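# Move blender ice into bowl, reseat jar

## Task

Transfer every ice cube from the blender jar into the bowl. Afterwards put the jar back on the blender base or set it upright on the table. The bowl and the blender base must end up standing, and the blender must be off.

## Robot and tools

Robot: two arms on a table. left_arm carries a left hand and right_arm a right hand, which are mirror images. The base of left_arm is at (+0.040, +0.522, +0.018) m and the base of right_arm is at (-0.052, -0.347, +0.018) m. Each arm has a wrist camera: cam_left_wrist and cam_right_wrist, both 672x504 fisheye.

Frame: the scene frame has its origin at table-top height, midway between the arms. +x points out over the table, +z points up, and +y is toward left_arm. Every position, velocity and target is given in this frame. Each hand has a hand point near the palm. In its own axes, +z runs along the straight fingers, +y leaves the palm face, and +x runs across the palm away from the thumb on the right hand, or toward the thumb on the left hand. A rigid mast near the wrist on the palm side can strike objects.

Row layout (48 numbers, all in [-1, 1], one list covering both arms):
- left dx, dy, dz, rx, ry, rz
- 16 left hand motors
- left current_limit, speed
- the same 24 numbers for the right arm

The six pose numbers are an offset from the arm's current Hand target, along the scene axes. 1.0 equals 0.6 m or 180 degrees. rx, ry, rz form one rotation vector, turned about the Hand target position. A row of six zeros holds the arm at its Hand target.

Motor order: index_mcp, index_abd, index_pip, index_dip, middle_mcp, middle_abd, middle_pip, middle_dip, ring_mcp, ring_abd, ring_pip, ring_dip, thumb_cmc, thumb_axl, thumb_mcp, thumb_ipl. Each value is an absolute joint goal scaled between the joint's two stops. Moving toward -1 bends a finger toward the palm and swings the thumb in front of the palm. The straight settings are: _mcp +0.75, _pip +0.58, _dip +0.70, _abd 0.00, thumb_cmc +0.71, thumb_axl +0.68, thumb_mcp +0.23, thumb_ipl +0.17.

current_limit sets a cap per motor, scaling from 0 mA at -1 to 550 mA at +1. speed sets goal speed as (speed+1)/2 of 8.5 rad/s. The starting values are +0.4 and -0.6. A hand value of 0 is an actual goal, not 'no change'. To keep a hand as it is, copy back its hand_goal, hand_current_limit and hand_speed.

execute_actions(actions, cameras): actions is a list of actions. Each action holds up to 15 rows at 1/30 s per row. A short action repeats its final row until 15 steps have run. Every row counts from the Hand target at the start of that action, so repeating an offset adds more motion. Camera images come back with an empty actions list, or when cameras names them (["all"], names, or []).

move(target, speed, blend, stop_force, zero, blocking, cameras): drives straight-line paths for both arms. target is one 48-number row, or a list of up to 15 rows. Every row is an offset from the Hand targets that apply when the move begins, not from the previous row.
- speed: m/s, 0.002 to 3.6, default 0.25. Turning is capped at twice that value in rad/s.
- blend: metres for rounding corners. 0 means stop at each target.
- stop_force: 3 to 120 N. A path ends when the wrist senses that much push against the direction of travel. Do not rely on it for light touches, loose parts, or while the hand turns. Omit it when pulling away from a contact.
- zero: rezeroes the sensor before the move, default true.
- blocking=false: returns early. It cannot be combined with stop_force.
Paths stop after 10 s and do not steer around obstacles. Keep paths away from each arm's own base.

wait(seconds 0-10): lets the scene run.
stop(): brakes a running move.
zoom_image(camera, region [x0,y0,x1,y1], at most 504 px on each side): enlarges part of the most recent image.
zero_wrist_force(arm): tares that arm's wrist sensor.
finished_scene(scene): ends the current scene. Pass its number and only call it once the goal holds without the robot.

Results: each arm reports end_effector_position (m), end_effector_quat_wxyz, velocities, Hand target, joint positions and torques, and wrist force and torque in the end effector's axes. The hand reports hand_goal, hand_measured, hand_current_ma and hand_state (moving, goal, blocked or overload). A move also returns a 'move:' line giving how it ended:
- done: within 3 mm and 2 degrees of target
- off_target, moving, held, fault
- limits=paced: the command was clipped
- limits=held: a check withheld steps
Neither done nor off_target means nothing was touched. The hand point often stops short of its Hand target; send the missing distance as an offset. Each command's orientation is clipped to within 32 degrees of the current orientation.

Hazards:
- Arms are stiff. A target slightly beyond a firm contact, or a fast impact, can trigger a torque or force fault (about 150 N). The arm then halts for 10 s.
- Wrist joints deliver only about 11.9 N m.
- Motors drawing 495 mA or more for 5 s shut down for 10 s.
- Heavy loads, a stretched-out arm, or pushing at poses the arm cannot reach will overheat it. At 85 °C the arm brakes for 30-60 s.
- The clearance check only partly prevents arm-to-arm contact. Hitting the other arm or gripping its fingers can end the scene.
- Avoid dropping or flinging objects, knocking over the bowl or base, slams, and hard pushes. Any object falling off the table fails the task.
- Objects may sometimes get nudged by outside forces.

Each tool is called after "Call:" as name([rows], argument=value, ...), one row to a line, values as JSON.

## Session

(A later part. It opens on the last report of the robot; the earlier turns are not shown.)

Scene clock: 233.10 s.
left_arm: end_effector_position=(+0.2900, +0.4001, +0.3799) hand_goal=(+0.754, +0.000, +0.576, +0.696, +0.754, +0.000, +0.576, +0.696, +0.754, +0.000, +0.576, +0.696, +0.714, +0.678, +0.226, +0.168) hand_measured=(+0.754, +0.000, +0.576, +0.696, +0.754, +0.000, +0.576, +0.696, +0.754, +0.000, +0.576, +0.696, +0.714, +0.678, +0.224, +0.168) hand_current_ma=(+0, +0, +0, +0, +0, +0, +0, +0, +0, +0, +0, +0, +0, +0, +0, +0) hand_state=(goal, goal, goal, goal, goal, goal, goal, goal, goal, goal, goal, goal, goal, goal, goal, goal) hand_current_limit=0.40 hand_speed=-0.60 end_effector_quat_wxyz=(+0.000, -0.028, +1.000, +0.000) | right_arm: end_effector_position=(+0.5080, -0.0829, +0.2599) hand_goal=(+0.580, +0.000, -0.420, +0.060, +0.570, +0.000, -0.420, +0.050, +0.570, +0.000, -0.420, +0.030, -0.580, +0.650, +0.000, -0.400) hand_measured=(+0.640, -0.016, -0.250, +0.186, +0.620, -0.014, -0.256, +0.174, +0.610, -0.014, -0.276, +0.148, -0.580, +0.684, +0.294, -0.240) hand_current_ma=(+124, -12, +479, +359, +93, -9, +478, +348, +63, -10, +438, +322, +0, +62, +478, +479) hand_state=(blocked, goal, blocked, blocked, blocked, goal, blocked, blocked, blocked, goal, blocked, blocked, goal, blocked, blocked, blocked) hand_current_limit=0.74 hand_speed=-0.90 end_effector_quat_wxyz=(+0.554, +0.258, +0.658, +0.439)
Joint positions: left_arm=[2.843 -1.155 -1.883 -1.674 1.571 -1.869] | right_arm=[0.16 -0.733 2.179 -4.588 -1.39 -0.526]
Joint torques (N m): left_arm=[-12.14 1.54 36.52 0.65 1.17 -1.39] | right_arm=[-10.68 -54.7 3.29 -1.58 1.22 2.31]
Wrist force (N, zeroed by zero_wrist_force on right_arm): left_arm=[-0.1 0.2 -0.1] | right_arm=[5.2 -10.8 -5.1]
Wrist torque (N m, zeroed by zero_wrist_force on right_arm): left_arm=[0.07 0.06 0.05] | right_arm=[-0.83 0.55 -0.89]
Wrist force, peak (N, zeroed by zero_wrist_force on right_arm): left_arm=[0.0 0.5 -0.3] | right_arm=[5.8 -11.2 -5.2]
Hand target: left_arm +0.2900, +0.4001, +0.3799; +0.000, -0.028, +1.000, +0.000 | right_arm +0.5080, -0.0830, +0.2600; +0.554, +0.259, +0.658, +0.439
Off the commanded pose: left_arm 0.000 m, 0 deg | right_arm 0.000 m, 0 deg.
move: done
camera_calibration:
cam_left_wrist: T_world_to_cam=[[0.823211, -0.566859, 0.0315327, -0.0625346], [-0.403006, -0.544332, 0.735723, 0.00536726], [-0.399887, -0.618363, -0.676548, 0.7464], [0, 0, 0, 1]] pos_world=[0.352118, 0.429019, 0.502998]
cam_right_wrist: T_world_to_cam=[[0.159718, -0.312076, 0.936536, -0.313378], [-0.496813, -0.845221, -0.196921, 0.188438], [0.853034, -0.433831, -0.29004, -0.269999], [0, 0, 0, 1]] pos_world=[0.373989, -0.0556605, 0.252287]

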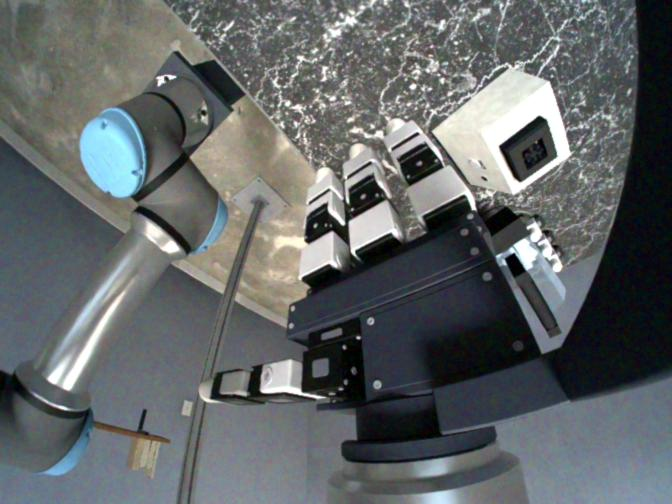

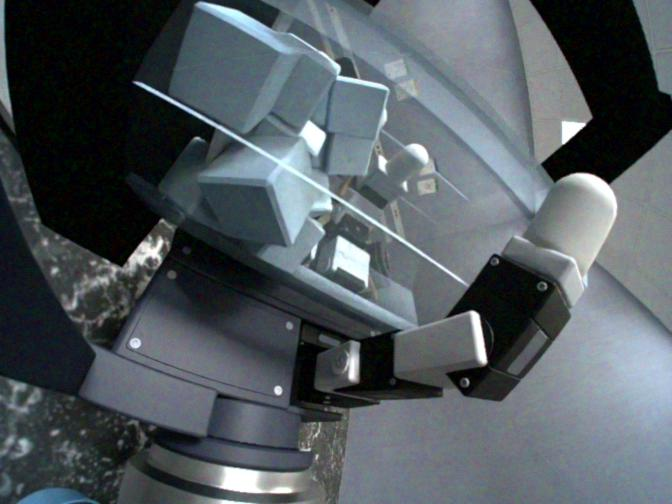

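Call:
move(target=[0.1167,-0.0333,0.1333,-0.25,0,0,0.754,0,0.576,0.696,0.754,0,0.576,0.696,0.754,0,0.576,0.696,0.714,0.678,0.226,0.168,0.4,-0.6,0,0,0,0,0,0,0.58,0,-0.42,0.06,0.57,0,-0.42,0.05,0.57,0,-0.42,0.03,-0.58,0.65,0.0,-0.4,0.74,-0.9], speed=0.3, cameras=["all"])

Call:
zoom_image(camera="cam_left_wrist", region=[300, 0, 600, 250])

Scene clock: 240.47 s.
left_arm: end_effector_position=(+0.3600, +0.3802, +0.4599) hand_goal=(+0.754, +0.000, +0.576, +0.696, +0.754, +0.000, +0.576, +0.696, +0.754, +0.000, +0.576, +0.696, +0.714, +0.678, +0.226, +0.168) hand_measured=(+0.748, +0.000, +0.576, +0.696, +0.748, +0.000, +0.576, +0.696, +0.748, +0.000, +0.576, +0.696, +0.710, +0.678, +0.224, +0.168) hand_current_ma=(-1, +0, +0, +0, -1, +0, +0, +0, -1, +0, +0, +0, -1, +0, +0, +0) hand_state=(goal, goal, goal, goal, goal, goal, goal, goal, goal, goal, goal, goal, goal, goal, goal, goal) hand_current_limit=0.40 hand_speed=-0.60 end_effector_quat_wxyz=(-0.011, -0.026, +0.924, -0.382) | right_arm: end_effector_position=(+0.5080, -0.0830, +0.2600) hand_goal=(+0.580, +0.000, -0.420, +0.060, +0.570, +0.000, -0.420, +0.050, +0.570, +0.000, -0.420, +0.030, -0.580, +0.650, +0.000, -0.400) hand_measured=(+0.640, -0.016, -0.250, +0.186, +0.620, -0.014, -0.256, +0.174, +0.610, -0.014, -0.276, +0.148, -0.580, +0.684, +0.294, -0.240) hand_current_ma=(+124, -12, +479, +359, +93, -9, +479, +348, +63, -10, +438, +322, +0, +62, +479, +479) hand_state=(blocked, goal, blocked, blocked, blocked, goal, blocked, blocked, blocked, goal, blocked, blocked, goal, blocked, blocked, blocked) hand_current_limit=0.74 hand_speed=-0.90 end_effector_quat_wxyz=(+0.554, +0.259, +0.658, +0.439)
Joint positions: left_arm=[3.366 -1.225 -1.585 -2.172 0.824 -1.241] | right_arm=[0.159 -0.733 2.179 -4.588 -1.39 -0.526]
Joint torques (N m): left_arm=[0.04 14.06 11.56 0.32 -3.24 1.54] | right_arm=[-10.02 -56.33 3.13 -1.73 -0.26 0.93]
Wrist force (N, zeroed by zero_wrist_force on right_arm): left_arm=[-0.1 -2.0 0.6] | right_arm=[5.4 -10.6 -5.0]
Wrist torque (N m, zeroed by zero_wrist_force on right_arm): left_arm=[-0.05 0.06 0.17] | right_arm=[-0.82 0.52 -0.89]
Wrist force, peak (N, zeroed by zero_wrist_force on right_arm): left_arm=[-0.6 -2.2 -0.1] | right_arm=[5.2 -10.8 -5.2]
Hand target: left_arm +0.3600, +0.3801, +0.4599; -0.011, -0.026, +0.924, -0.383 | right_arm +0.5080, -0.0830, +0.2600; +0.554, +0.259, +0.658, +0.439
Off the commanded pose: left_arm 0.000 m, 0 deg | right_arm 0.000 m, 0 deg.
move: done
camera_calibration:
cam_left_wrist: T_world_to_cam=[[0.823278, -0.378609, 0.422929, -0.385628], [-0.402876, 0.135143, 0.905222, -0.372355], [-0.399881, -0.915637, -0.0412725, 0.63707], [0, 0, 0, 1]] pos_world=[0.422218, 0.487644, 0.526451]
cam_right_wrist: T_world_to_cam=[[0.159823, -0.312282, 0.936449, -0.313439], [-0.496911, -0.845139, -0.197025, 0.188421], [0.852957, -0.433843, -0.290249, -0.269962], [0, 0, 0, 1]] pos_world=[0.373989, -0.0557605, 0.252287]

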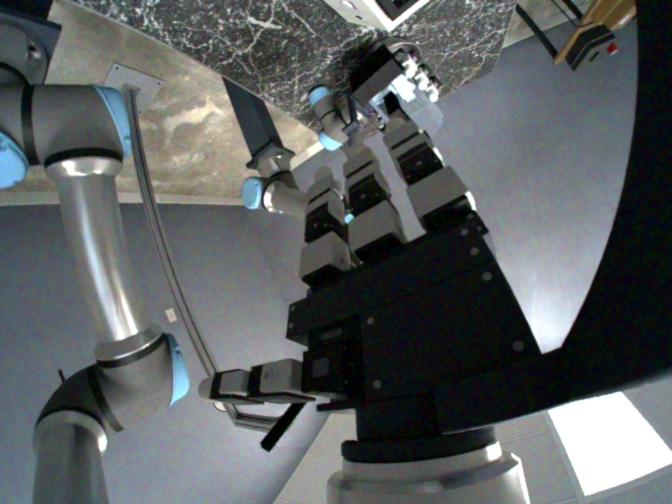

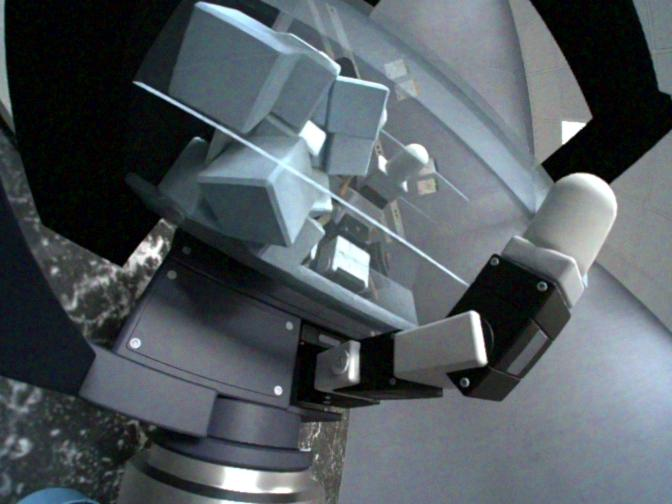

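Scaled by 1.680 from the camera's 672x504 image, which has a finer 960x720 frame.

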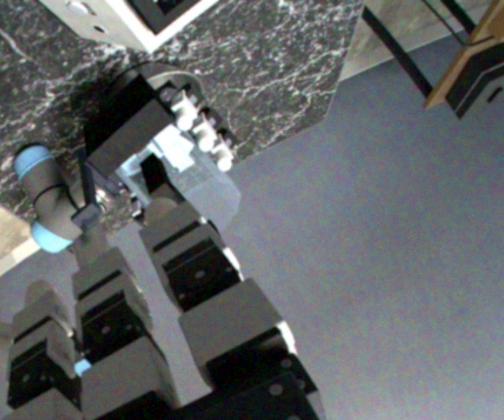

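Call:
move([
  [0,0,0,0,0,0,0.754,0,0.576,0.696,0.754,0,0.576,0.696,0.754,0,0.576,0.696,0.714,0.678,0.226,0.168,0.4,-0.6,0.005,-0.0167,-0.0417,0.1594,0.0487,0,0.58,0,-0.42,0.06,0.57,0,-0.42,0.05,0.57,0,-0.42,0.03,-0.58,0.65,0.0,-0.4,0.74,-0.9],
  [0,0,0,0,0,0,0.754,0,0.576,0.696,0.754,0,0.576,0.696,0.754,0,0.576,0.696,0.714,0.678,0.226,0.168,0.4,-0.6,0.0183,-0.06,-0.0583,0.2656,0.0812,0,0.58,0,-0.42,0.06,0.57,0,-0.42,0.05,0.57,0,-0.42,0.03,-0.58,0.65,0.0,-0.4,0.74,-0.9],
], speed=[0.12, 0.08], blend=0.01, cameras=["all"])

Call:
zoom_image(camera="cam_left_wrist", region=[300, 0, 600, 250])

Scene clock: 249.27 s.
left_arm: end_effector_position=(+0.3600, +0.3801, +0.4599) hand_goal=(+0.754, +0.000, +0.576, +0.696, +0.754, +0.000, +0.576, +0.696, +0.754, +0.000, +0.576, +0.696, +0.714, +0.678, +0.226, +0.168) hand_measured=(+0.748, +0.000, +0.576, +0.696, +0.748, +0.000, +0.576, +0.696, +0.748, +0.000, +0.576, +0.696, +0.710, +0.678, +0.224, +0.168) hand_current_ma=(-1, +0, +0, +0, -1, +0, +0, +0, -1, +0, +0, +0, -1, +0, +0, +0) hand_state=(goal, goal, goal, goal, goal, goal, goal, goal, goal, goal, goal, goal, goal, goal, goal, goal) hand_current_limit=0.40 hand_speed=-0.60 end_effector_quat_wxyz=(-0.011, -0.026, +0.924, -0.383) | right_arm: end_effector_position=(+0.5096, -0.0886, +0.2452) hand_goal=(+0.580, +0.000, -0.420, +0.060, +0.570, +0.000, -0.420, +0.050, +0.570, +0.000, -0.420, +0.030, -0.580, +0.650, +0.000, -0.400) hand_measured=(+0.640, -0.016, -0.250, +0.186, +0.622, -0.014, -0.256, +0.172, +0.610, -0.014, -0.276, +0.144, -0.580, +0.684, +0.294, -0.240) hand_current_ma=(+124, -12, +479, +358, +98, -9, +478, +337, +67, -10, +438, +310, +0, +60, +478, +478) hand_state=(blocked, goal, blocked, blocked, blocked, goal, blocked, blocked, blocked, goal, blocked, blocked, goal, blocked, blocked, blocked) hand_current_limit=0.74 hand_speed=-0.90 end_effector_quat_wxyz=(+0.477, +0.359, +0.609, +0.522)
Joint positions: left_arm=[3.366 -1.225 -1.585 -2.172 0.824 -1.241] | right_arm=[0.218 -0.68 2.152 -4.614 -1.447 -0.207]
Joint torques (N m): left_arm=[-1.58 16.1 9.12 2.4 -1.88 -1.25] | right_arm=[0.65 -39.63 -4.86 -1.74 0.07 0.73]
Wrist force (N, zeroed by zero_wrist_force on right_arm): left_arm=[-0.1 -2.2 0.3] | right_arm=[2.2 -12.0 -5.5]
Wrist torque (N m, zeroed by zero_wrist_force on right_arm): left_arm=[-0.06 0.06 0.15] | right_arm=[-0.87 0.69 -0.85]
Wrist force, peak (N, zeroed by zero_wrist_force on right_arm): left_arm=[-0.2 -2.1 0.7] | right_arm=[3.2 -12.7 -5.1]
Hand target: left_arm +0.3600, +0.3801, +0.4599; -0.011, -0.026, +0.924, -0.383 | right_arm +0.5096, -0.0886, +0.2452; +0.477, +0.359, +0.609, +0.522 (not the last commanded pose)
Off the commanded pose: left_arm 0.000 m, 0 deg | right_arm 0.038 m, 32 deg.
FORCE FAULT: contact force on the right arm reached its limit, and that arm stopped. The contact can be on any part of that arm, not only on its tool. That arm's remaining commands of this call were not run. That arm is still stopped at the end of this call. That arm stays stopped for about 10 more seconds. Until then a move that you send moves the other arm only, and its call returns only when the move has ended. Once the stop has ended, the next robot result says so. If the stop ends while you think or write, that arm runs what you send next, counted from a new Hand target: where the arm stands when the stop ends. While its stop runs, that arm, its gripper or tool too, takes no new command. Until it ends, the stop uses up actions while you think or wait. An arm that is not stopped still takes commands.
move: fault (right_arm); path passed 0 of 2 targets
camera_calibration:
cam_left_wrist: T_world_to_cam=[[0.823231, -0.378505, 0.423114, -0.385794], [-0.402968, 0.135384, 0.905145, -0.37238], [-0.399885, -0.915645, -0.0410728, 0.636878], [0, 0, 0, 1]] pos_world=[0.422218, 0.487544, 0.526451]
cam_right_wrist: T_world_to_cam=[[0.240163, -0.57646, 0.781035, -0.327822], [-0.523733, -0.754381, -0.395743, 0.252033], [0.817328, -0.314011, -0.483085, -0.202048], [0, 0, 0, 1]] pos_world=[0.375868, -0.0622925, 0.258174]

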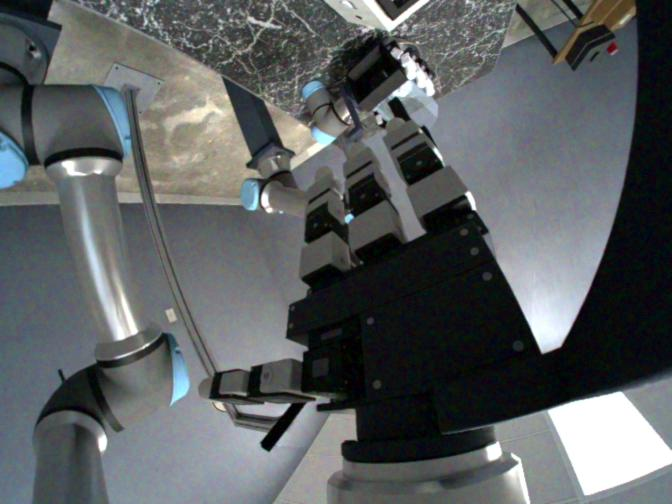

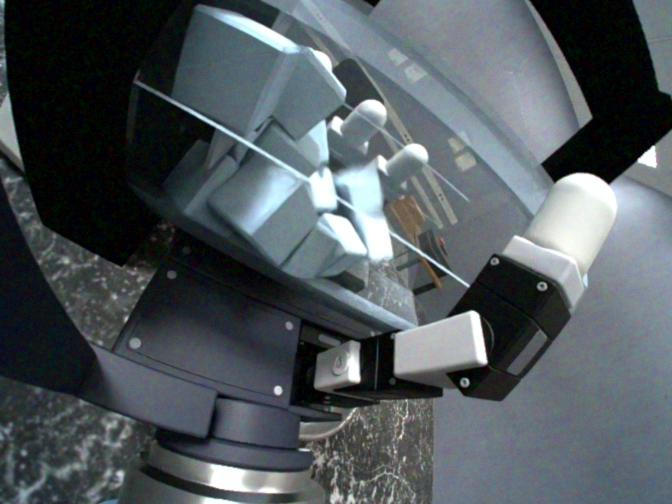

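Scaled by 1.680 from the camera's 672x504 image, which has a finer 960x720 frame.

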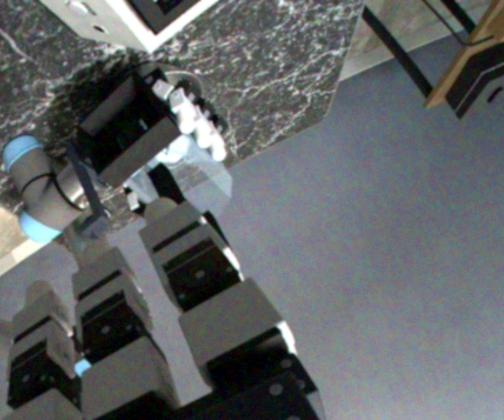

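Call:
wait(seconds=3)

Scene clock: 268.27 s.
left_arm: end_effector_position=(+0.3600, +0.3801, +0.4599) hand_goal=(+0.754, +0.000, +0.576, +0.696, +0.754, +0.000, +0.576, +0.696, +0.754, +0.000, +0.576, +0.696, +0.714, +0.678, +0.226, +0.168) hand_measured=(+0.748, +0.000, +0.576, +0.696, +0.748, +0.000, +0.576, +0.696, +0.748, +0.000, +0.576, +0.696, +0.710, +0.678, +0.224, +0.168) hand_current_ma=(-1, +0, +0, +0, -1, +0, +0, +0, -1, +0, +0, +0, -1, +0, +0, +0) hand_state=(goal, goal, goal, goal, goal, goal, goal, goal, goal, goal, goal, goal, goal, goal, goal, goal) hand_current_limit=0.40 hand_speed=-0.60 end_effector_quat_wxyz=(-0.011, -0.026, +0.924, -0.383) | right_arm: end_effector_position=(+0.5096, -0.0886, +0.2452) hand_goal=(+0.580, +0.000, -0.420, +0.060, +0.570, +0.000, -0.420, +0.050, +0.570, +0.000, -0.420, +0.030, -0.580, +0.650, +0.000, -0.400) hand_measured=(+0.640, -0.016, -0.250, +0.186, +0.622, -0.014, -0.256, +0.172, +0.610, -0.014, -0.276, +0.144, -0.580, +0.684, +0.294, -0.240) hand_current_ma=(+124, -12, +479, +358, +98, -9, +479, +337, +67, -10, +438, +310, +0, +60, +479, +479) hand_state=(blocked, goal, blocked, blocked, blocked, goal, blocked, blocked, blocked, goal, blocked, blocked, goal, blocked, blocked, blocked) hand_current_limit=0.74 hand_speed=-0.90 end_effector_quat_wxyz=(+0.477, +0.359, +0.609, +0.522)
Joint positions: left_arm=[3.366 -1.225 -1.585 -2.172 0.824 -1.241] | right_arm=[0.218 -0.68 2.152 -4.614 -1.447 -0.207]
Joint torques (N m): left_arm=[-10.9 14.53 12.62 2.54 0.05 -1.23] | right_arm=[1.11 -39.38 -3.53 -3.66 0.16 0.17]
Wrist force (N, zeroed by zero_wrist_force on right_arm): left_arm=[-0.1 -2.0 0.5] | right_arm=[2.3 -11.9 -5.3]
Wrist torque (N m, zeroed by zero_wrist_force on right_arm): left_arm=[-0.05 0.05 0.14] | right_arm=[-0.90 0.69 -0.84]
Wrist force, peak (N, zeroed by zero_wrist_force on right_arm): left_arm=[-0.2 -2.2 0.6] | right_arm=[2.5 -12.1 -5.7]
Hand target: left_arm +0.3600, +0.3801, +0.4599; -0.011, -0.026, +0.924, -0.383 | right_arm +0.5096, -0.0886, +0.2452; +0.477, +0.359, +0.609, +0.522 (not the last commanded pose)
Off the commanded pose: left_arm 0.000 m, 0 deg | right_arm 0.038 m, 32 deg.
FORCE FAULT, CONTINUED: the right arm's stop, for the force fault that an earlier result reported, is over. The rest of the stop counts as 20 of the actions that you can send in this scene. During its stop the right arm's controller moved it back a little. That arm's target is now where it stood when the stop ended, not its last command. That arm accepts commands again.
wait: 3.00 s; at rest from the start

Call:
move([
  [0,0,0,0,0,0,0.754,0,0.576,0.696,0.754,0,0.576,0.696,0.754,0,0.576,0.696,0.714,0.678,0.226,0.168,0.4,-0.6,0,0,0.1667,0,0,0,0.58,0,-0.42,0.06,0.57,0,-0.42,0.05,0.57,0,-0.42,0.03,-0.58,0.65,0.0,-0.4,0.74,-0.9],
  [0,0,0,0,0,0,0.754,0,0.576,0.696,0.754,0,0.576,0.696,0.754,0,0.576,0.696,0.714,0.678,0.226,0.168,0.4,-0.6,0,0,0.1667,-0.0487,0.1594,0,0.58,0,-0.42,0.06,0.57,0,-0.42,0.05,0.57,0,-0.42,0.03,-0.58,0.65,0.0,-0.4,0.74,-0.9],
], speed=[0.1, 0.15], blend=0.01, cameras=["all"])

Call:
zoom_image(camera="cam_left_wrist", region=[250, 0, 550, 200])

Scene clock: 273.97 s.
left_arm: end_effector_position=(+0.3600, +0.3801, +0.4599) hand_goal=(+0.754, +0.000, +0.576, +0.696, +0.754, +0.000, +0.576, +0.696, +0.754, +0.000, +0.576, +0.696, +0.714, +0.678, +0.226, +0.168) hand_measured=(+0.748, +0.000, +0.576, +0.696, +0.748, +0.000, +0.576, +0.696, +0.748, +0.000, +0.576, +0.696, +0.710, +0.678, +0.224, +0.168) hand_current_ma=(-1, +0, +0, +0, -1, +0, +0, +0, -1, +0, +0, +0, -1, +0, +0, +0) hand_state=(goal, goal, goal, goal, goal, goal, goal, goal, goal, goal, goal, goal, goal, goal, goal, goal) hand_current_limit=0.40 hand_speed=-0.60 end_effector_quat_wxyz=(-0.011, -0.026, +0.924, -0.383) | right_arm: end_effector_position=(+0.5097, -0.0886, +0.3453) hand_goal=(+0.580, +0.000, -0.420, +0.060, +0.570, +0.000, -0.420, +0.050, +0.570, +0.000, -0.420, +0.030, -0.580, +0.650, +0.000, -0.400) hand_measured=(+0.642, -0.016, -0.250, +0.186, +0.624, -0.014, -0.256, +0.172, +0.612, -0.014, -0.276, +0.144, -0.580, +0.682, +0.294, -0.240) hand_current_ma=(+130, -12, +478, +354, +103, -9, +478, +337, +72, -10, +438, +310, +0, +57, +478, +479) hand_state=(blocked, goal, blocked, blocked, blocked, goal, blocked, blocked, blocked, goal, blocked, blocked, goal, blocked, blocked, blocked) hand_current_limit=0.74 hand_speed=-0.90 end_effector_quat_wxyz=(+0.337, +0.440, +0.746, +0.370)
Joint positions: left_arm=[3.366 -1.225 -1.585 -2.172 0.824 -1.241] | right_arm=[0.214 -1.435 2.322 -3.501 -1.46 -0.271]
Joint torques (N m): left_arm=[-11.26 14.17 14.17 2.38 0.02 -1.28] | right_arm=[8.62 -28.24 -13.53 -3.35 2.08 2.14]
Wrist force (N, zeroed by zero_wrist_force on right_arm): left_arm=[-0.1 -2.1 0.5] | right_arm=[2.0 -9.3 -0.5]
Wrist torque (N m, zeroed by zero_wrist_force on right_arm): left_arm=[-0.05 0.06 0.15] | right_arm=[-0.66 0.42 -0.77]
Wrist force, peak (N, zeroed by zero_wrist_force on right_arm): left_arm=[-0.2 -2.2 0.7] | right_arm=[2.9 -14.2 -5.1]
Hand target: left_arm +0.3600, +0.3801, +0.4599; -0.011, -0.026, +0.924, -0.383 | right_arm +0.5096, -0.0886, +0.3452; +0.337, +0.440, +0.746, +0.369
Off the commanded pose: left_arm 0.000 m, 0 deg | right_arm 0.000 m, 0 deg.
move: done
camera_calibration:
cam_left_wrist: T_world_to_cam=[[0.823214, -0.378544, 0.423112, -0.385684], [-0.403004, 0.135302, 0.905141, -0.372363], [-0.399883, -0.915641, -0.0411726, 0.636888], [0, 0, 0, 1]] pos_world=[0.422118, 0.487544, 0.526451]
cam_right_wrist: T_world_to_cam=[[0.605582, -0.464734, 0.645982, -0.535754], [-0.620559, -0.783959, 0.01775, 0.195586], [0.498174, -0.411619, -0.763146, 0.0969627], [0, 0, 0, 1]] pos_world=[0.397511, -0.0557405, 0.416613]

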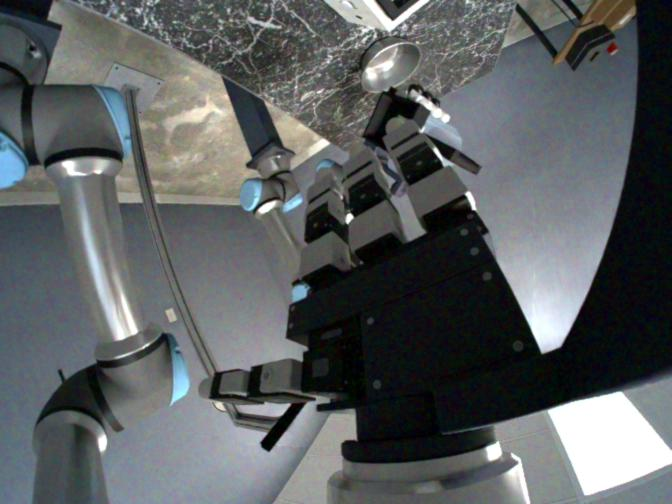

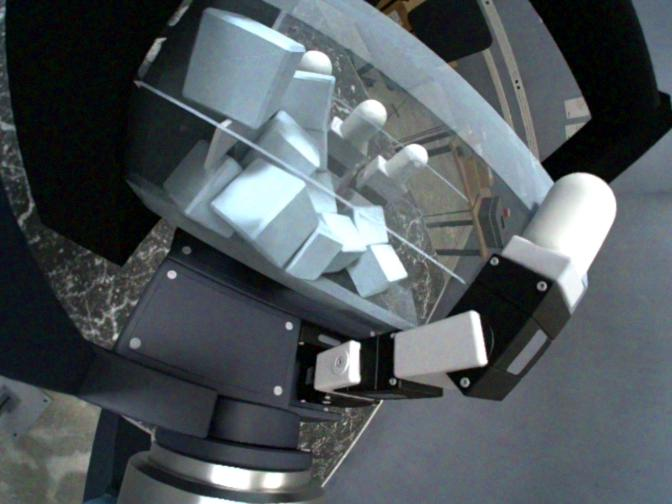

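Scaled by 1.680 from the camera's 672x504 image, which has a finer 960x720 frame.

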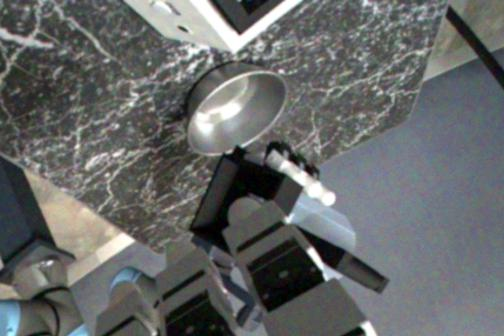

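Call:
move(target=[0,0,0,0,0,0,0.754,0,0.576,0.696,0.754,0,0.576,0.696,0.754,0,0.576,0.696,0.714,0.678,0.226,0.168,0.4,-0.6,0.0122,-0.004,-0.1255,0.0552,0.0169,-0.0333,0.58,0,-0.42,0.06,0.57,0,-0.42,0.05,0.57,0,-0.42,0.03,-0.58,0.65,0.0,-0.4,0.74,-0.9], speed=0.1, cameras=["all"])

Scene clock: 289.90 s.
left_arm: end_effector_position=(+0.3600, +0.3801, +0.4599) hand_goal=(+0.754, +0.000, +0.576, +0.696, +0.754, +0.000, +0.576, +0.696, +0.754, +0.000, +0.576, +0.696, +0.714, +0.678, +0.226, +0.168) hand_measured=(+0.748, +0.000, +0.576, +0.696, +0.748, +0.000, +0.576, +0.696, +0.748, +0.000, +0.576, +0.696, +0.710, +0.678, +0.224, +0.168) hand_current_ma=(-1, +0, +0, +0, -1, +0, +0, +0, -1, +0, +0, +0, -1, +0, +0, +0) hand_state=(goal, goal, goal, goal, goal, goal, goal, goal, goal, goal, goal, goal, goal, goal, goal, goal) hand_current_limit=0.40 hand_speed=-0.60 end_effector_quat_wxyz=(-0.011, -0.026, +0.924, -0.383) | right_arm: end_effector_position=(+0.5169, -0.0909, +0.2699) hand_goal=(+0.580, +0.000, -0.420, +0.060, +0.570, +0.000, -0.420, +0.050, +0.570, +0.000, -0.420, +0.030, -0.580, +0.650, +0.000, -0.400) hand_measured=(+0.642, -0.016, -0.250, +0.184, +0.624, -0.014, -0.256, +0.172, +0.612, -0.014, -0.276, +0.144, -0.580, +0.682, +0.294, -0.240) hand_current_ma=(+131, -12, +478, +354, +104, -9, +479, +336, +72, -9, +438, +310, +0, +57, +479, +478) hand_state=(blocked, goal, blocked, blocked, blocked, goal, blocked, blocked, blocked, goal, blocked, blocked, goal, blocked, blocked, blocked) hand_current_limit=0.74 hand_speed=-0.90 end_effector_quat_wxyz=(+0.297, +0.516, +0.696, +0.403)
Joint positions: left_arm=[3.366 -1.225 -1.585 -2.172 0.824 -1.241] | right_arm=[0.254 -1.215 2.34 -3.742 -1.495 -0.041]
Joint torques (N m): left_arm=[-11.49 13.13 15.15 2.55 0.06 -1.36] | right_arm=[-10.98 -35.17 -26.22 -4.99 1.83 0.9]
Wrist force (N, zeroed by zero_wrist_force on right_arm): left_arm=[-0.1 -1.9 0.5] | right_arm=[0.3 -9.5 -0.6]
Wrist torque (N m, zeroed by zero_wrist_force on right_arm): left_arm=[-0.03 0.06 0.14] | right_arm=[-0.66 0.57 -0.66]
Wrist force, peak (N, zeroed by zero_wrist_force on right_arm): left_arm=[-0.1 -2.3 0.5] | right_arm=[0.1 -11.2 0.3]
Hand target: left_arm +0.3600, +0.3801, +0.4599; -0.011, -0.026, +0.924, -0.383 | right_arm +0.5170, -0.0910, +0.2699; +0.297, +0.516, +0.696, +0.403
Off the commanded pose: left_arm 0.000 m, 0 deg | right_arm 0.000 m, 0 deg.
move: done
camera_calibration:
cam_left_wrist: T_world_to_cam=[[0.823214, -0.378544, 0.423112, -0.385684], [-0.403004, 0.135302, 0.905141, -0.372363], [-0.399883, -0.915641, -0.0411726, 0.636888], [0, 0, 0, 1]] pos_world=[0.422118, 0.487544, 0.526451]
cam_right_wrist: T_world_to_cam=[[0.579611, -0.628102, 0.519172, -0.459666], [-0.700371, -0.709652, -0.0766427, 0.273142], [0.416571, -0.31919, -0.851226, 0.109296], [0, 0, 0, 1]] pos_world=[0.412199, -0.059995, 0.352616]

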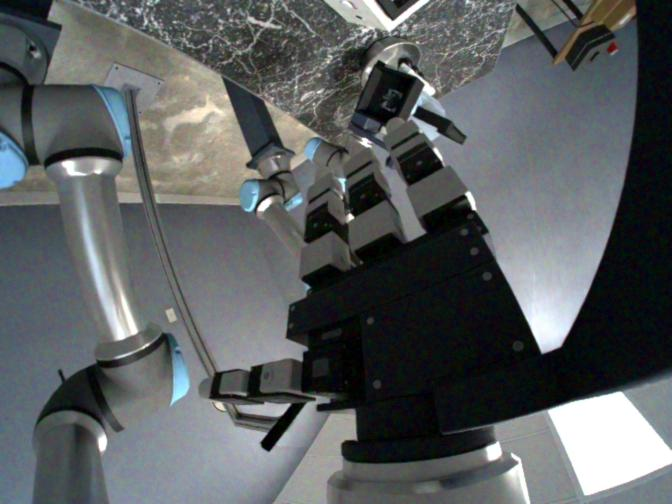

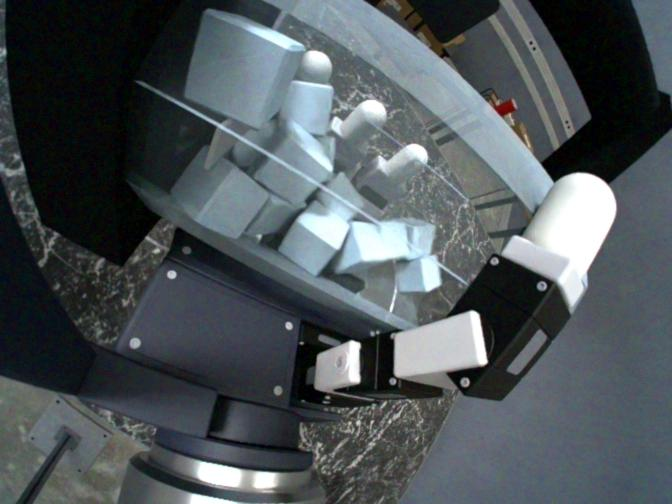

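Call:
move(target=[0,0,0,0,0,0,0.754,0,0.576,0.696,0.754,0,0.576,0.696,0.754,0,0.576,0.696,0.714,0.678,0.226,0.168,0.4,-0.6,0.02,-0.0233,-0.09,0.069,0.0211,-0.0417,0.58,0,-0.42,0.06,0.57,0,-0.42,0.05,0.57,0,-0.42,0.03,-0.58,0.65,0.0,-0.4,0.74,-0.9], speed=0.1, cameras=["all"])

Call:
zoom_image(camera="cam_left_wrist", region=[250, 0, 550, 200])

Scene clock: 294.23 s.
left_arm: end_effector_position=(+0.3600, +0.3801, +0.4599) hand_goal=(+0.754, +0.000, +0.576, +0.696, +0.754, +0.000, +0.576, +0.696, +0.754, +0.000, +0.576, +0.696, +0.714, +0.678, +0.226, +0.168) hand_measured=(+0.748, +0.000, +0.576, +0.696, +0.748, +0.000, +0.576, +0.696, +0.748, +0.000, +0.576, +0.696, +0.710, +0.678, +0.224, +0.168) hand_current_ma=(-1, +0, +0, +0, -1, +0, +0, +0, -1, +0, +0, +0, -1, +0, +0, +0) hand_state=(goal, goal, goal, goal, goal, goal, goal, goal, goal, goal, goal, goal, goal, goal, goal, goal) hand_current_limit=0.40 hand_speed=-0.60 end_effector_quat_wxyz=(-0.011, -0.026, +0.924, -0.383) | right_arm: end_effector_position=(+0.5290, -0.1049, +0.2159) hand_goal=(+0.580, +0.000, -0.420, +0.060, +0.570, +0.000, -0.420, +0.050, +0.570, +0.000, -0.420, +0.030, -0.580, +0.650, +0.000, -0.400) hand_measured=(+0.642, -0.016, -0.250, +0.184, +0.624, -0.012, -0.256, +0.172, +0.612, -0.014, -0.276, +0.144, -0.580, +0.682, +0.294, -0.240) hand_current_ma=(+132, -12, +478, +353, +104, -8, +478, +336, +72, -8, +438, +310, +0, +56, +478, +478) hand_state=(blocked, goal, blocked, blocked, blocked, goal, blocked, blocked, blocked, goal, blocked, blocked, goal, blocked, blocked, blocked) hand_current_limit=0.74 hand_speed=-0.90 end_effector_quat_wxyz=(+0.242, +0.602, +0.622, +0.438)
Joint positions: left_arm=[3.366 -1.225 -1.585 -2.172 0.824 -1.241] | right_arm=[0.268 -1.059 2.313 -3.871 -1.507 0.228]
Joint torques (N m): left_arm=[-11.44 12.93 16.48 2.4 0.04 -1.18] | right_arm=[3.32 -47.36 -2.58 -3.06 0.04 0.48]
Wrist force (N, zeroed by zero_wrist_force on right_arm): left_arm=[-0.1 -2.0 0.5] | right_arm=[-2.2 -8.3 -1.5]
Wrist torque (N m, zeroed by zero_wrist_force on right_arm): left_arm=[-0.05 0.05 0.15] | right_arm=[-0.61 0.78 -0.71]
Wrist force, peak (N, zeroed by zero_wrist_force on right_arm): left_arm=[-0.1 -2.2 0.6] | right_arm=[-1.5 -9.7 -1.0]
Hand target: left_arm +0.3600, +0.3801, +0.4599; -0.011, -0.026, +0.924, -0.383 | right_arm +0.5290, -0.1050, +0.2159; +0.242, +0.602, +0.622, +0.438
Off the commanded pose: left_arm 0.000 m, 0 deg | right_arm 0.000 m, 0 deg.
move: done
camera_calibration:
cam_left_wrist: T_world_to_cam=[[0.823214, -0.378544, 0.423112, -0.385684], [-0.403004, 0.135302, 0.905141, -0.372363], [-0.399883, -0.915641, -0.0411726, 0.636888], [0, 0, 0, 1]] pos_world=[0.422118, 0.487544, 0.526451]
cam_right_wrist: T_world_to_cam=[[0.514112, -0.79256, 0.327928, -0.388837], [-0.7938, -0.584479, -0.168125, 0.349809], [0.324916, -0.173874, -0.929622, 0.134474], [0, 0, 0, 1]] pos_world=[0.433892, -0.0803388, 0.311332]

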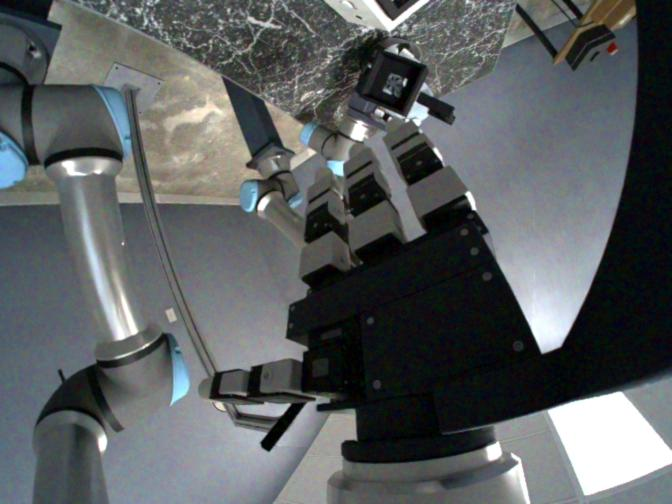

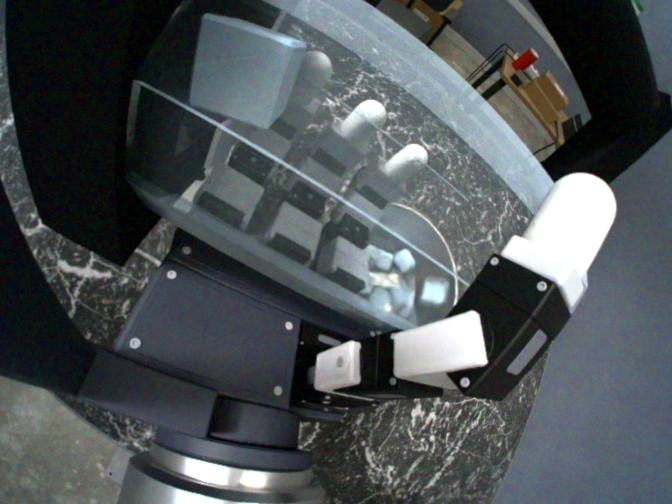

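Scaled by 1.680 from the camera's 672x504 image, which has a finer 960x720 frame.

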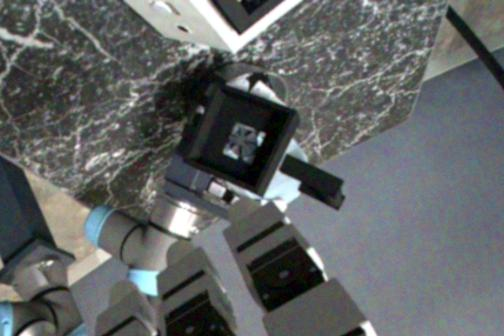

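Call:
zoom_image(camera="cam_right_wrist", region=[100, 0, 480, 380])

Scaled by 1.326 from the camera's 672x504 image, which has a finer 960x720 frame.

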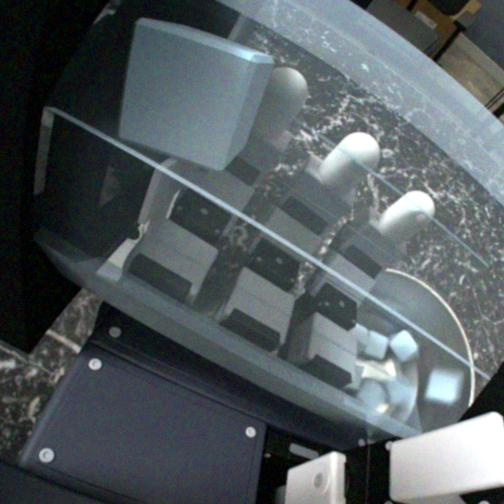

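Call:
move(target=[0,0,0,0,0,0,0.754,0,0.576,0.696,0.754,0,0.576,0.696,0.754,0,0.576,0.696,0.714,0.678,0.226,0.168,0.4,-0.6,0.0133,-0.0317,0.0,0.069,0.0211,-0.0417,0.58,0,-0.42,0.06,0.57,0,-0.42,0.05,0.57,0,-0.42,0.03,-0.58,0.65,0.0,-0.4,0.74,-0.9], speed=0.12, cameras=["all"])

Call:
zoom_image(camera="cam_right_wrist", region=[100, 0, 480, 380])

Scene clock: 300.23 s.
left_arm: end_effector_position=(+0.3600, +0.3801, +0.4599) hand_goal=(+0.754, +0.000, +0.576, +0.696, +0.754, +0.000, +0.576, +0.696, +0.754, +0.000, +0.576, +0.696, +0.714, +0.678, +0.226, +0.168) hand_measured=(+0.748, +0.000, +0.576, +0.696, +0.748, +0.000, +0.576, +0.696, +0.748, +0.000, +0.576, +0.696, +0.710, +0.678, +0.224, +0.168) hand_current_ma=(-1, +0, +0, +0, -1, +0, +0, +0, -1, +0, +0, +0, -1, +0, +0, +0) hand_state=(goal, goal, goal, goal, goal, goal, goal, goal, goal, goal, goal, goal, goal, goal, goal, goal) hand_current_limit=0.40 hand_speed=-0.60 end_effector_quat_wxyz=(-0.011, -0.026, +0.924, -0.383) | right_arm: end_effector_position=(+0.5370, -0.1240, +0.2161) hand_goal=(+0.580, +0.000, -0.420, +0.060, +0.570, +0.000, -0.420, +0.050, +0.570, +0.000, -0.420, +0.030, -0.580, +0.650, +0.000, -0.400) hand_measured=(+0.642, -0.016, -0.250, +0.184, +0.624, -0.012, -0.256, +0.172, +0.612, -0.012, -0.276, +0.144, -0.580, +0.682, +0.294, -0.240) hand_current_ma=(+132, -12, +478, +353, +104, -7, +478, +336, +72, -7, +438, +310, +0, +56, +478, +479) hand_state=(blocked, goal, blocked, blocked, blocked, goal, blocked, blocked, blocked, goal, blocked, blocked, goal, blocked, blocked, blocked) hand_current_limit=0.74 hand_speed=-0.90 end_effector_quat_wxyz=(+0.183, +0.678, +0.538, +0.466)
Joint positions: left_arm=[3.366 -1.225 -1.585 -2.172 0.824 -1.241] | right_arm=[0.264 -1.086 2.289 -3.821 -1.504 0.487]
Joint torques (N m): left_arm=[-11.33 11.95 17.52 2.58 -0.01 -1.05] | right_arm=[0.88 -23.83 -3.64 -6.18 -0.64 0.57]
Wrist force (N, zeroed by zero_wrist_force on right_arm): left_arm=[-0.1 -2.1 0.5] | right_arm=[-3.7 -7.1 -1.5]
Wrist torque (N m, zeroed by zero_wrist_force on right_arm): left_arm=[-0.06 0.05 0.15] | right_arm=[-0.55 0.89 -0.60]
Wrist force, peak (N, zeroed by zero_wrist_force on right_arm): left_arm=[-0.2 -2.2 0.6] | right_arm=[-3.1 -8.5 -1.6]
Hand target: left_arm +0.3600, +0.3801, +0.4599; -0.011, -0.026, +0.924, -0.383 | right_arm +0.5369, -0.1240, +0.2159; +0.183, +0.678, +0.538, +0.466
Off the commanded pose: left_arm 0.000 m, 0 deg | right_arm 0.000 m, 0 deg.
move: done
camera_calibration:
cam_left_wrist: T_world_to_cam=[[0.823214, -0.378544, 0.423112, -0.385684], [-0.403004, 0.135302, 0.905141, -0.372363], [-0.399883, -0.915641, -0.0411726, 0.636888], [0, 0, 0, 1]] pos_world=[0.422118, 0.487544, 0.526451]
cam_right_wrist: T_world_to_cam=[[0.41711, -0.901907, 0.112173, -0.322947], [-0.873772, -0.431904, -0.223565, 0.418929], [0.250083, -0.00476258, -0.968213, 0.198176], [0, 0, 0, 1]] pos_world=[0.451193, -0.109387, 0.32176]

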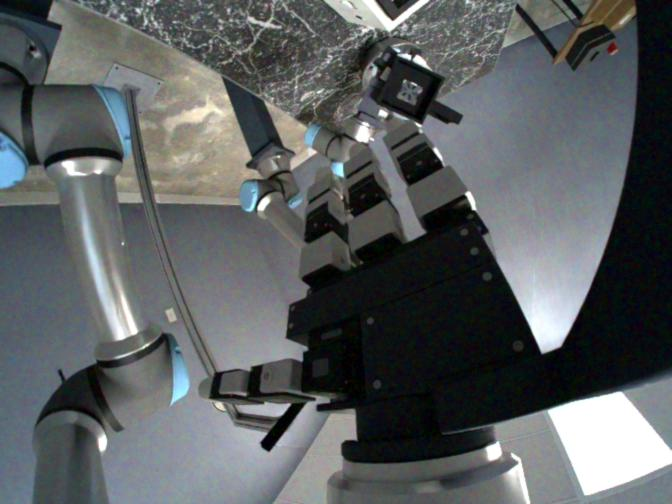

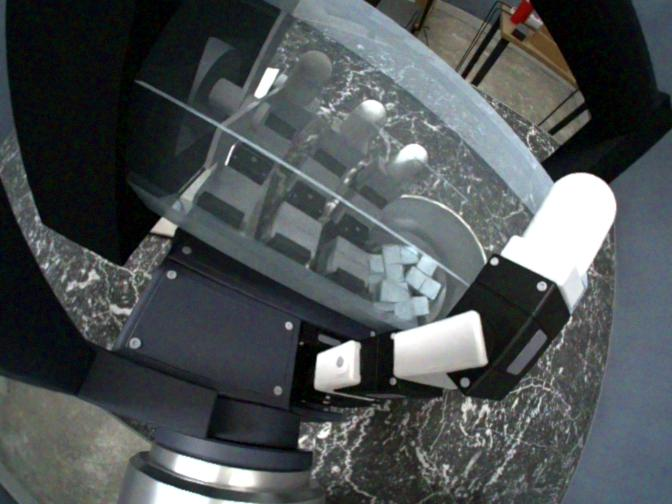

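Scaled by 1.326 from the camera's 672x504 image, which has a finer 960x720 frame.

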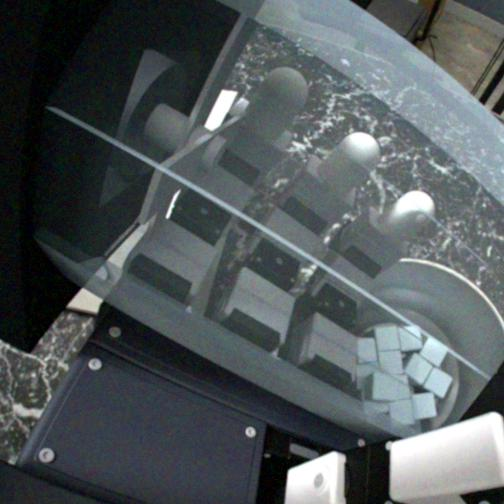

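Call:
move([
  [-0.1167,0.0333,-0.1,0.25,0,0,0.754,0,0.576,0.696,0.754,0,0.576,0.696,0.754,0,0.576,0.696,0.714,0.678,0.226,0.168,0.4,-0.6,-0.045,0.0567,0.2735,-0.1932,-0.059,0.1167,0.58,0,-0.42,0.06,0.57,0,-0.42,0.05,0.57,0,-0.42,0.03,-0.58,0.65,0.0,-0.4,0.74,-0.9],
], speed=0.17, cameras=["all"])

Scene clock: 310.37 s.
left_arm: end_effector_position=(+0.2900, +0.4001, +0.3998) hand_goal=(+0.754, +0.000, +0.576, +0.696, +0.754, +0.000, +0.576, +0.696, +0.754, +0.000, +0.576, +0.696, +0.714, +0.678, +0.226, +0.168) hand_measured=(+0.748, +0.000, +0.576, +0.696, +0.750, +0.000, +0.576, +0.696, +0.748, +0.000, +0.576, +0.696, +0.712, +0.678, +0.224, +0.168) hand_current_ma=(-1, +0, +0, +0, -1, +0, +0, +0, -1, +0, +0, +0, +0, +0, +0, +0) hand_state=(goal, goal, goal, goal, goal, goal, goal, goal, goal, goal, goal, goal, goal, goal, goal, goal) hand_current_limit=0.40 hand_speed=-0.60 end_effector_quat_wxyz=(+0.000, -0.028, +1.000, +0.000) | right_arm: end_effector_position=(+0.5100, -0.0901, +0.3801) hand_goal=(+0.580, +0.000, -0.420, +0.060, +0.570, +0.000, -0.420, +0.050, +0.570, +0.000, -0.420, +0.030, -0.580, +0.650, +0.000, -0.400) hand_measured=(+0.644, -0.016, -0.250, +0.184, +0.624, -0.012, -0.256, +0.172, +0.612, -0.012, -0.276, +0.144, -0.580, +0.682, +0.294, -0.240) hand_current_ma=(+132, -12, +479, +352, +104, -7, +478, +336, +72, -7, +438, +310, +0, +55, +478, +478) hand_state=(blocked, goal, blocked, blocked, blocked, goal, blocked, blocked, blocked, goal, blocked, blocked, goal, blocked, blocked, blocked) hand_current_limit=0.74 hand_speed=-0.90 end_effector_quat_wxyz=(+0.337, +0.440, +0.746, +0.369)
Joint positions: left_arm=[2.843 -1.162 -1.829 -1.722 1.571 -1.869] | right_arm=[0.209 -1.518 2.285 -3.382 -1.456 -0.272]
Joint torques (N m): left_arm=[2.51 13.85 38.26 0.64 1.32 -0.76] | right_arm=[9.52 -18.61 -12.57 -4.4 -1.09 -0.68]
Wrist force (N, zeroed by zero_wrist_force on right_arm): left_arm=[0.1 0.0 0.0] | right_arm=[2.1 -7.7 -1.3]
Wrist torque (N m, zeroed by zero_wrist_force on right_arm): left_arm=[0.01 0.05 -0.03] | right_arm=[-0.56 0.41 -0.79]
Wrist force, peak (N, zeroed by zero_wrist_force on right_arm): left_arm=[-0.2 -2.3 0.7] | right_arm=[-4.3 -8.2 -0.5]
Hand target: left_arm +0.2900, +0.4001, +0.3999; +0.000, -0.028, +1.000, +0.000 | right_arm +0.5099, -0.0900, +0.3800; +0.337, +0.440, +0.746, +0.369
Off the commanded pose: left_arm 0.000 m, 0 deg | right_arm 0.000 m, 0 deg.
move: done
camera_calibration:
cam_left_wrist: T_world_to_cam=[[0.823162, -0.566939, 0.0313672, -0.0631603], [-0.402799, -0.544121, 0.735993, -0.00951853], [-0.400195, -0.618476, -0.676262, 0.759782], [0, 0, 0, 1]] pos_world=[0.352218, 0.42892, 0.522799]
cam_right_wrist: T_world_to_cam=[[0.605686, -0.465107, 0.645616, -0.559089], [-0.620775, -0.783789, 0.0177326, 0.194221], [0.497779, -0.411522, -0.763456, 0.123124], [0, 0, 0, 1]] pos_world=[0.397911, -0.0571405, 0.451513]

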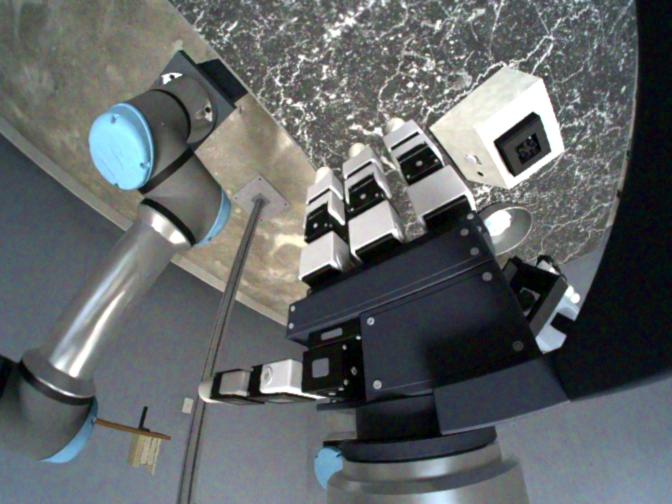

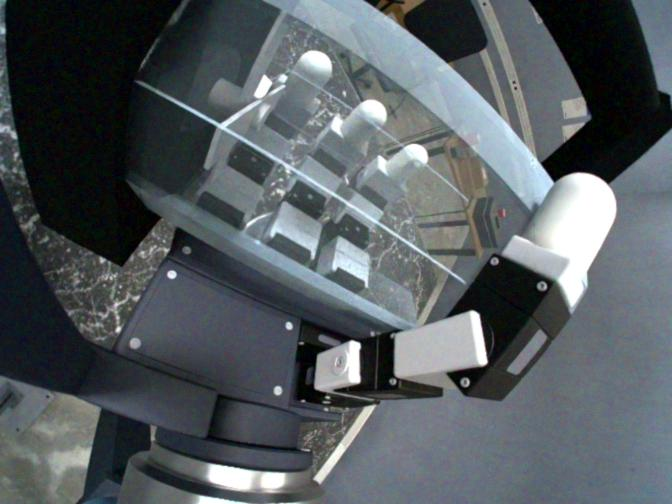

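Call:
move(target=[0,0,0,0,0,0,0.754,0,0.576,0.696,0.754,0,0.576,0.696,0.754,0,0.576,0.696,0.714,0.678,0.226,0.168,0.4,-0.6,0.138,0.3775,0.0,-0.3634,-0.2578,0.1136,0.58,0,-0.42,0.06,0.57,0,-0.42,0.05,0.57,0,-0.42,0.03,-0.58,0.65,0.0,-0.4,0.74,-0.9], speed=0.15, cameras=["all"])

Call:
zoom_image(camera="cam_left_wrist", region=[380, 0, 672, 292])

Scene clock: 318.20 s.
left_arm: end_effector_position=(+0.2900, +0.4001, +0.3999) hand_goal=(+0.754, +0.000, +0.576, +0.696, +0.754, +0.000, +0.576, +0.696, +0.754, +0.000, +0.576, +0.696, +0.714, +0.678, +0.226, +0.168) hand_measured=(+0.748, +0.000, +0.576, +0.696, +0.750, +0.000, +0.576, +0.696, +0.748, +0.000, +0.576, +0.696, +0.712, +0.678, +0.224, +0.168) hand_current_ma=(-1, +0, +0, +0, -1, +0, +0, +0, -1, +0, +0, +0, +0, +0, +0, +0) hand_state=(goal, goal, goal, goal, goal, goal, goal, goal, goal, goal, goal, goal, goal, goal, goal, goal) hand_current_limit=0.40 hand_speed=-0.60 end_effector_quat_wxyz=(+0.000, -0.028, +1.000, +0.000) | right_arm: end_effector_position=(+0.5927, +0.1366, +0.3799) hand_goal=(+0.580, +0.000, -0.420, +0.060, +0.570, +0.000, -0.420, +0.050, +0.570, +0.000, -0.420, +0.030, -0.580, +0.650, +0.000, -0.400) hand_measured=(+0.644, -0.016, -0.250, +0.184, +0.624, -0.012, -0.256, +0.172, +0.612, -0.012, -0.276, +0.144, -0.580, +0.682, +0.294, -0.242) hand_current_ma=(+132, -12, +478, +352, +104, -7, +479, +336, +72, -7, +438, +310, +0, +55, +479, +478) hand_state=(blocked, goal, blocked, blocked, blocked, goal, blocked, blocked, blocked, goal, blocked, blocked, goal, blocked, blocked, blocked) hand_current_limit=0.74 hand_speed=-0.90 end_effector_quat_wxyz=(+0.699, -0.104, +0.699, +0.106)
Joint positions: left_arm=[2.843 -1.162 -1.829 -1.722 1.571 -1.869] | right_arm=[0.443 -0.93 1.667 -3.878 -1.671 -1.568]
Joint torques (N m): left_arm=[-3.76 16.08 37.37 0.71 0.58 0.32] | right_arm=[-8.23 -64.4 -17.04 -2.17 -1.37 0.05]
Wrist force (N, zeroed by zero_wrist_force on right_arm): left_arm=[0.3 0.1 -0.1] | right_arm=[8.7 -1.1 -4.8]
Wrist torque (N m, zeroed by zero_wrist_force on right_arm): left_arm=[0.04 0.02 -0.01] | right_arm=[-0.27 0.22 -0.60]
Wrist force, peak (N, zeroed by zero_wrist_force on right_arm): left_arm=[0.5 -0.1 -0.1] | right_arm=[8.7 -1.3 -5.0]
Hand target: left_arm +0.2900, +0.4001, +0.3999; +0.000, -0.028, +1.000, +0.000 | right_arm +0.5927, +0.1365, +0.3800; +0.699, -0.104, +0.699, +0.106
Off the commanded pose: left_arm 0.000 m, 0 deg | right_arm 0.000 m, 0 deg.
move: done
camera_calibration:
cam_left_wrist: T_world_to_cam=[[0.82321, -0.56686, 0.0315341, -0.0631621], [-0.403008, -0.544331, 0.735723, -0.00927351], [-0.399887, -0.618363, -0.676548, 0.759863], [0, 0, 0, 1]] pos_world=[0.352118, 0.429019, 0.522898]
cam_right_wrist: T_world_to_cam=[[-0.128259, 0.624814, 0.770167, -0.264883], [-0.541433, -0.694752, 0.473465, 0.190898], [0.830903, -0.356268, 0.427403, -0.482303], [0, 0, 0, 1]] pos_world=[0.470132, 0.126301, 0.319758]

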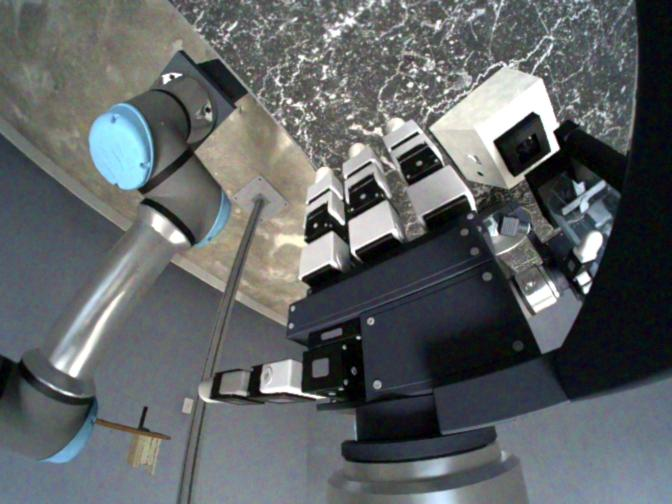

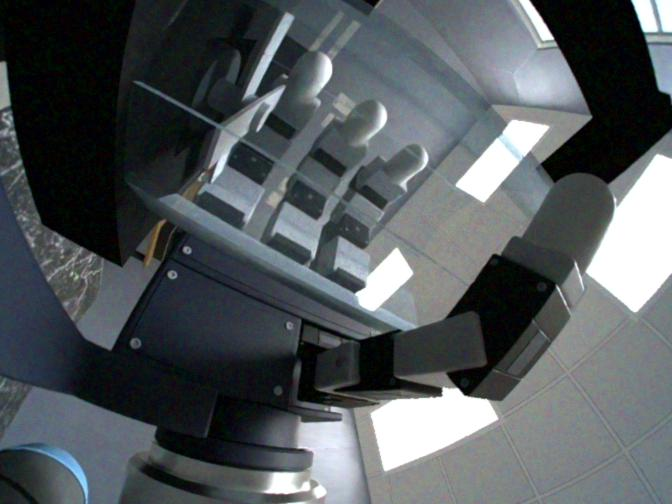

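Scaled by 1.726 from the camera's 672x504 image, which has a finer 960x720 frame.

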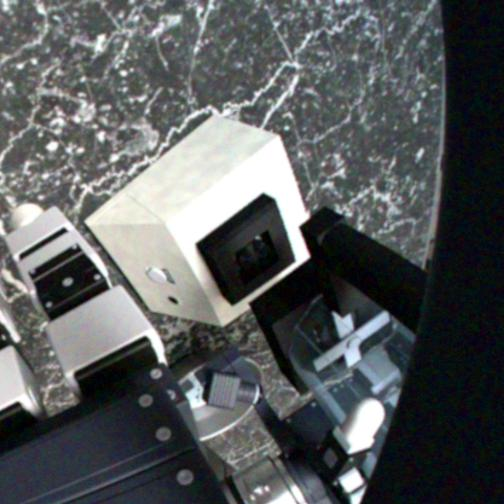

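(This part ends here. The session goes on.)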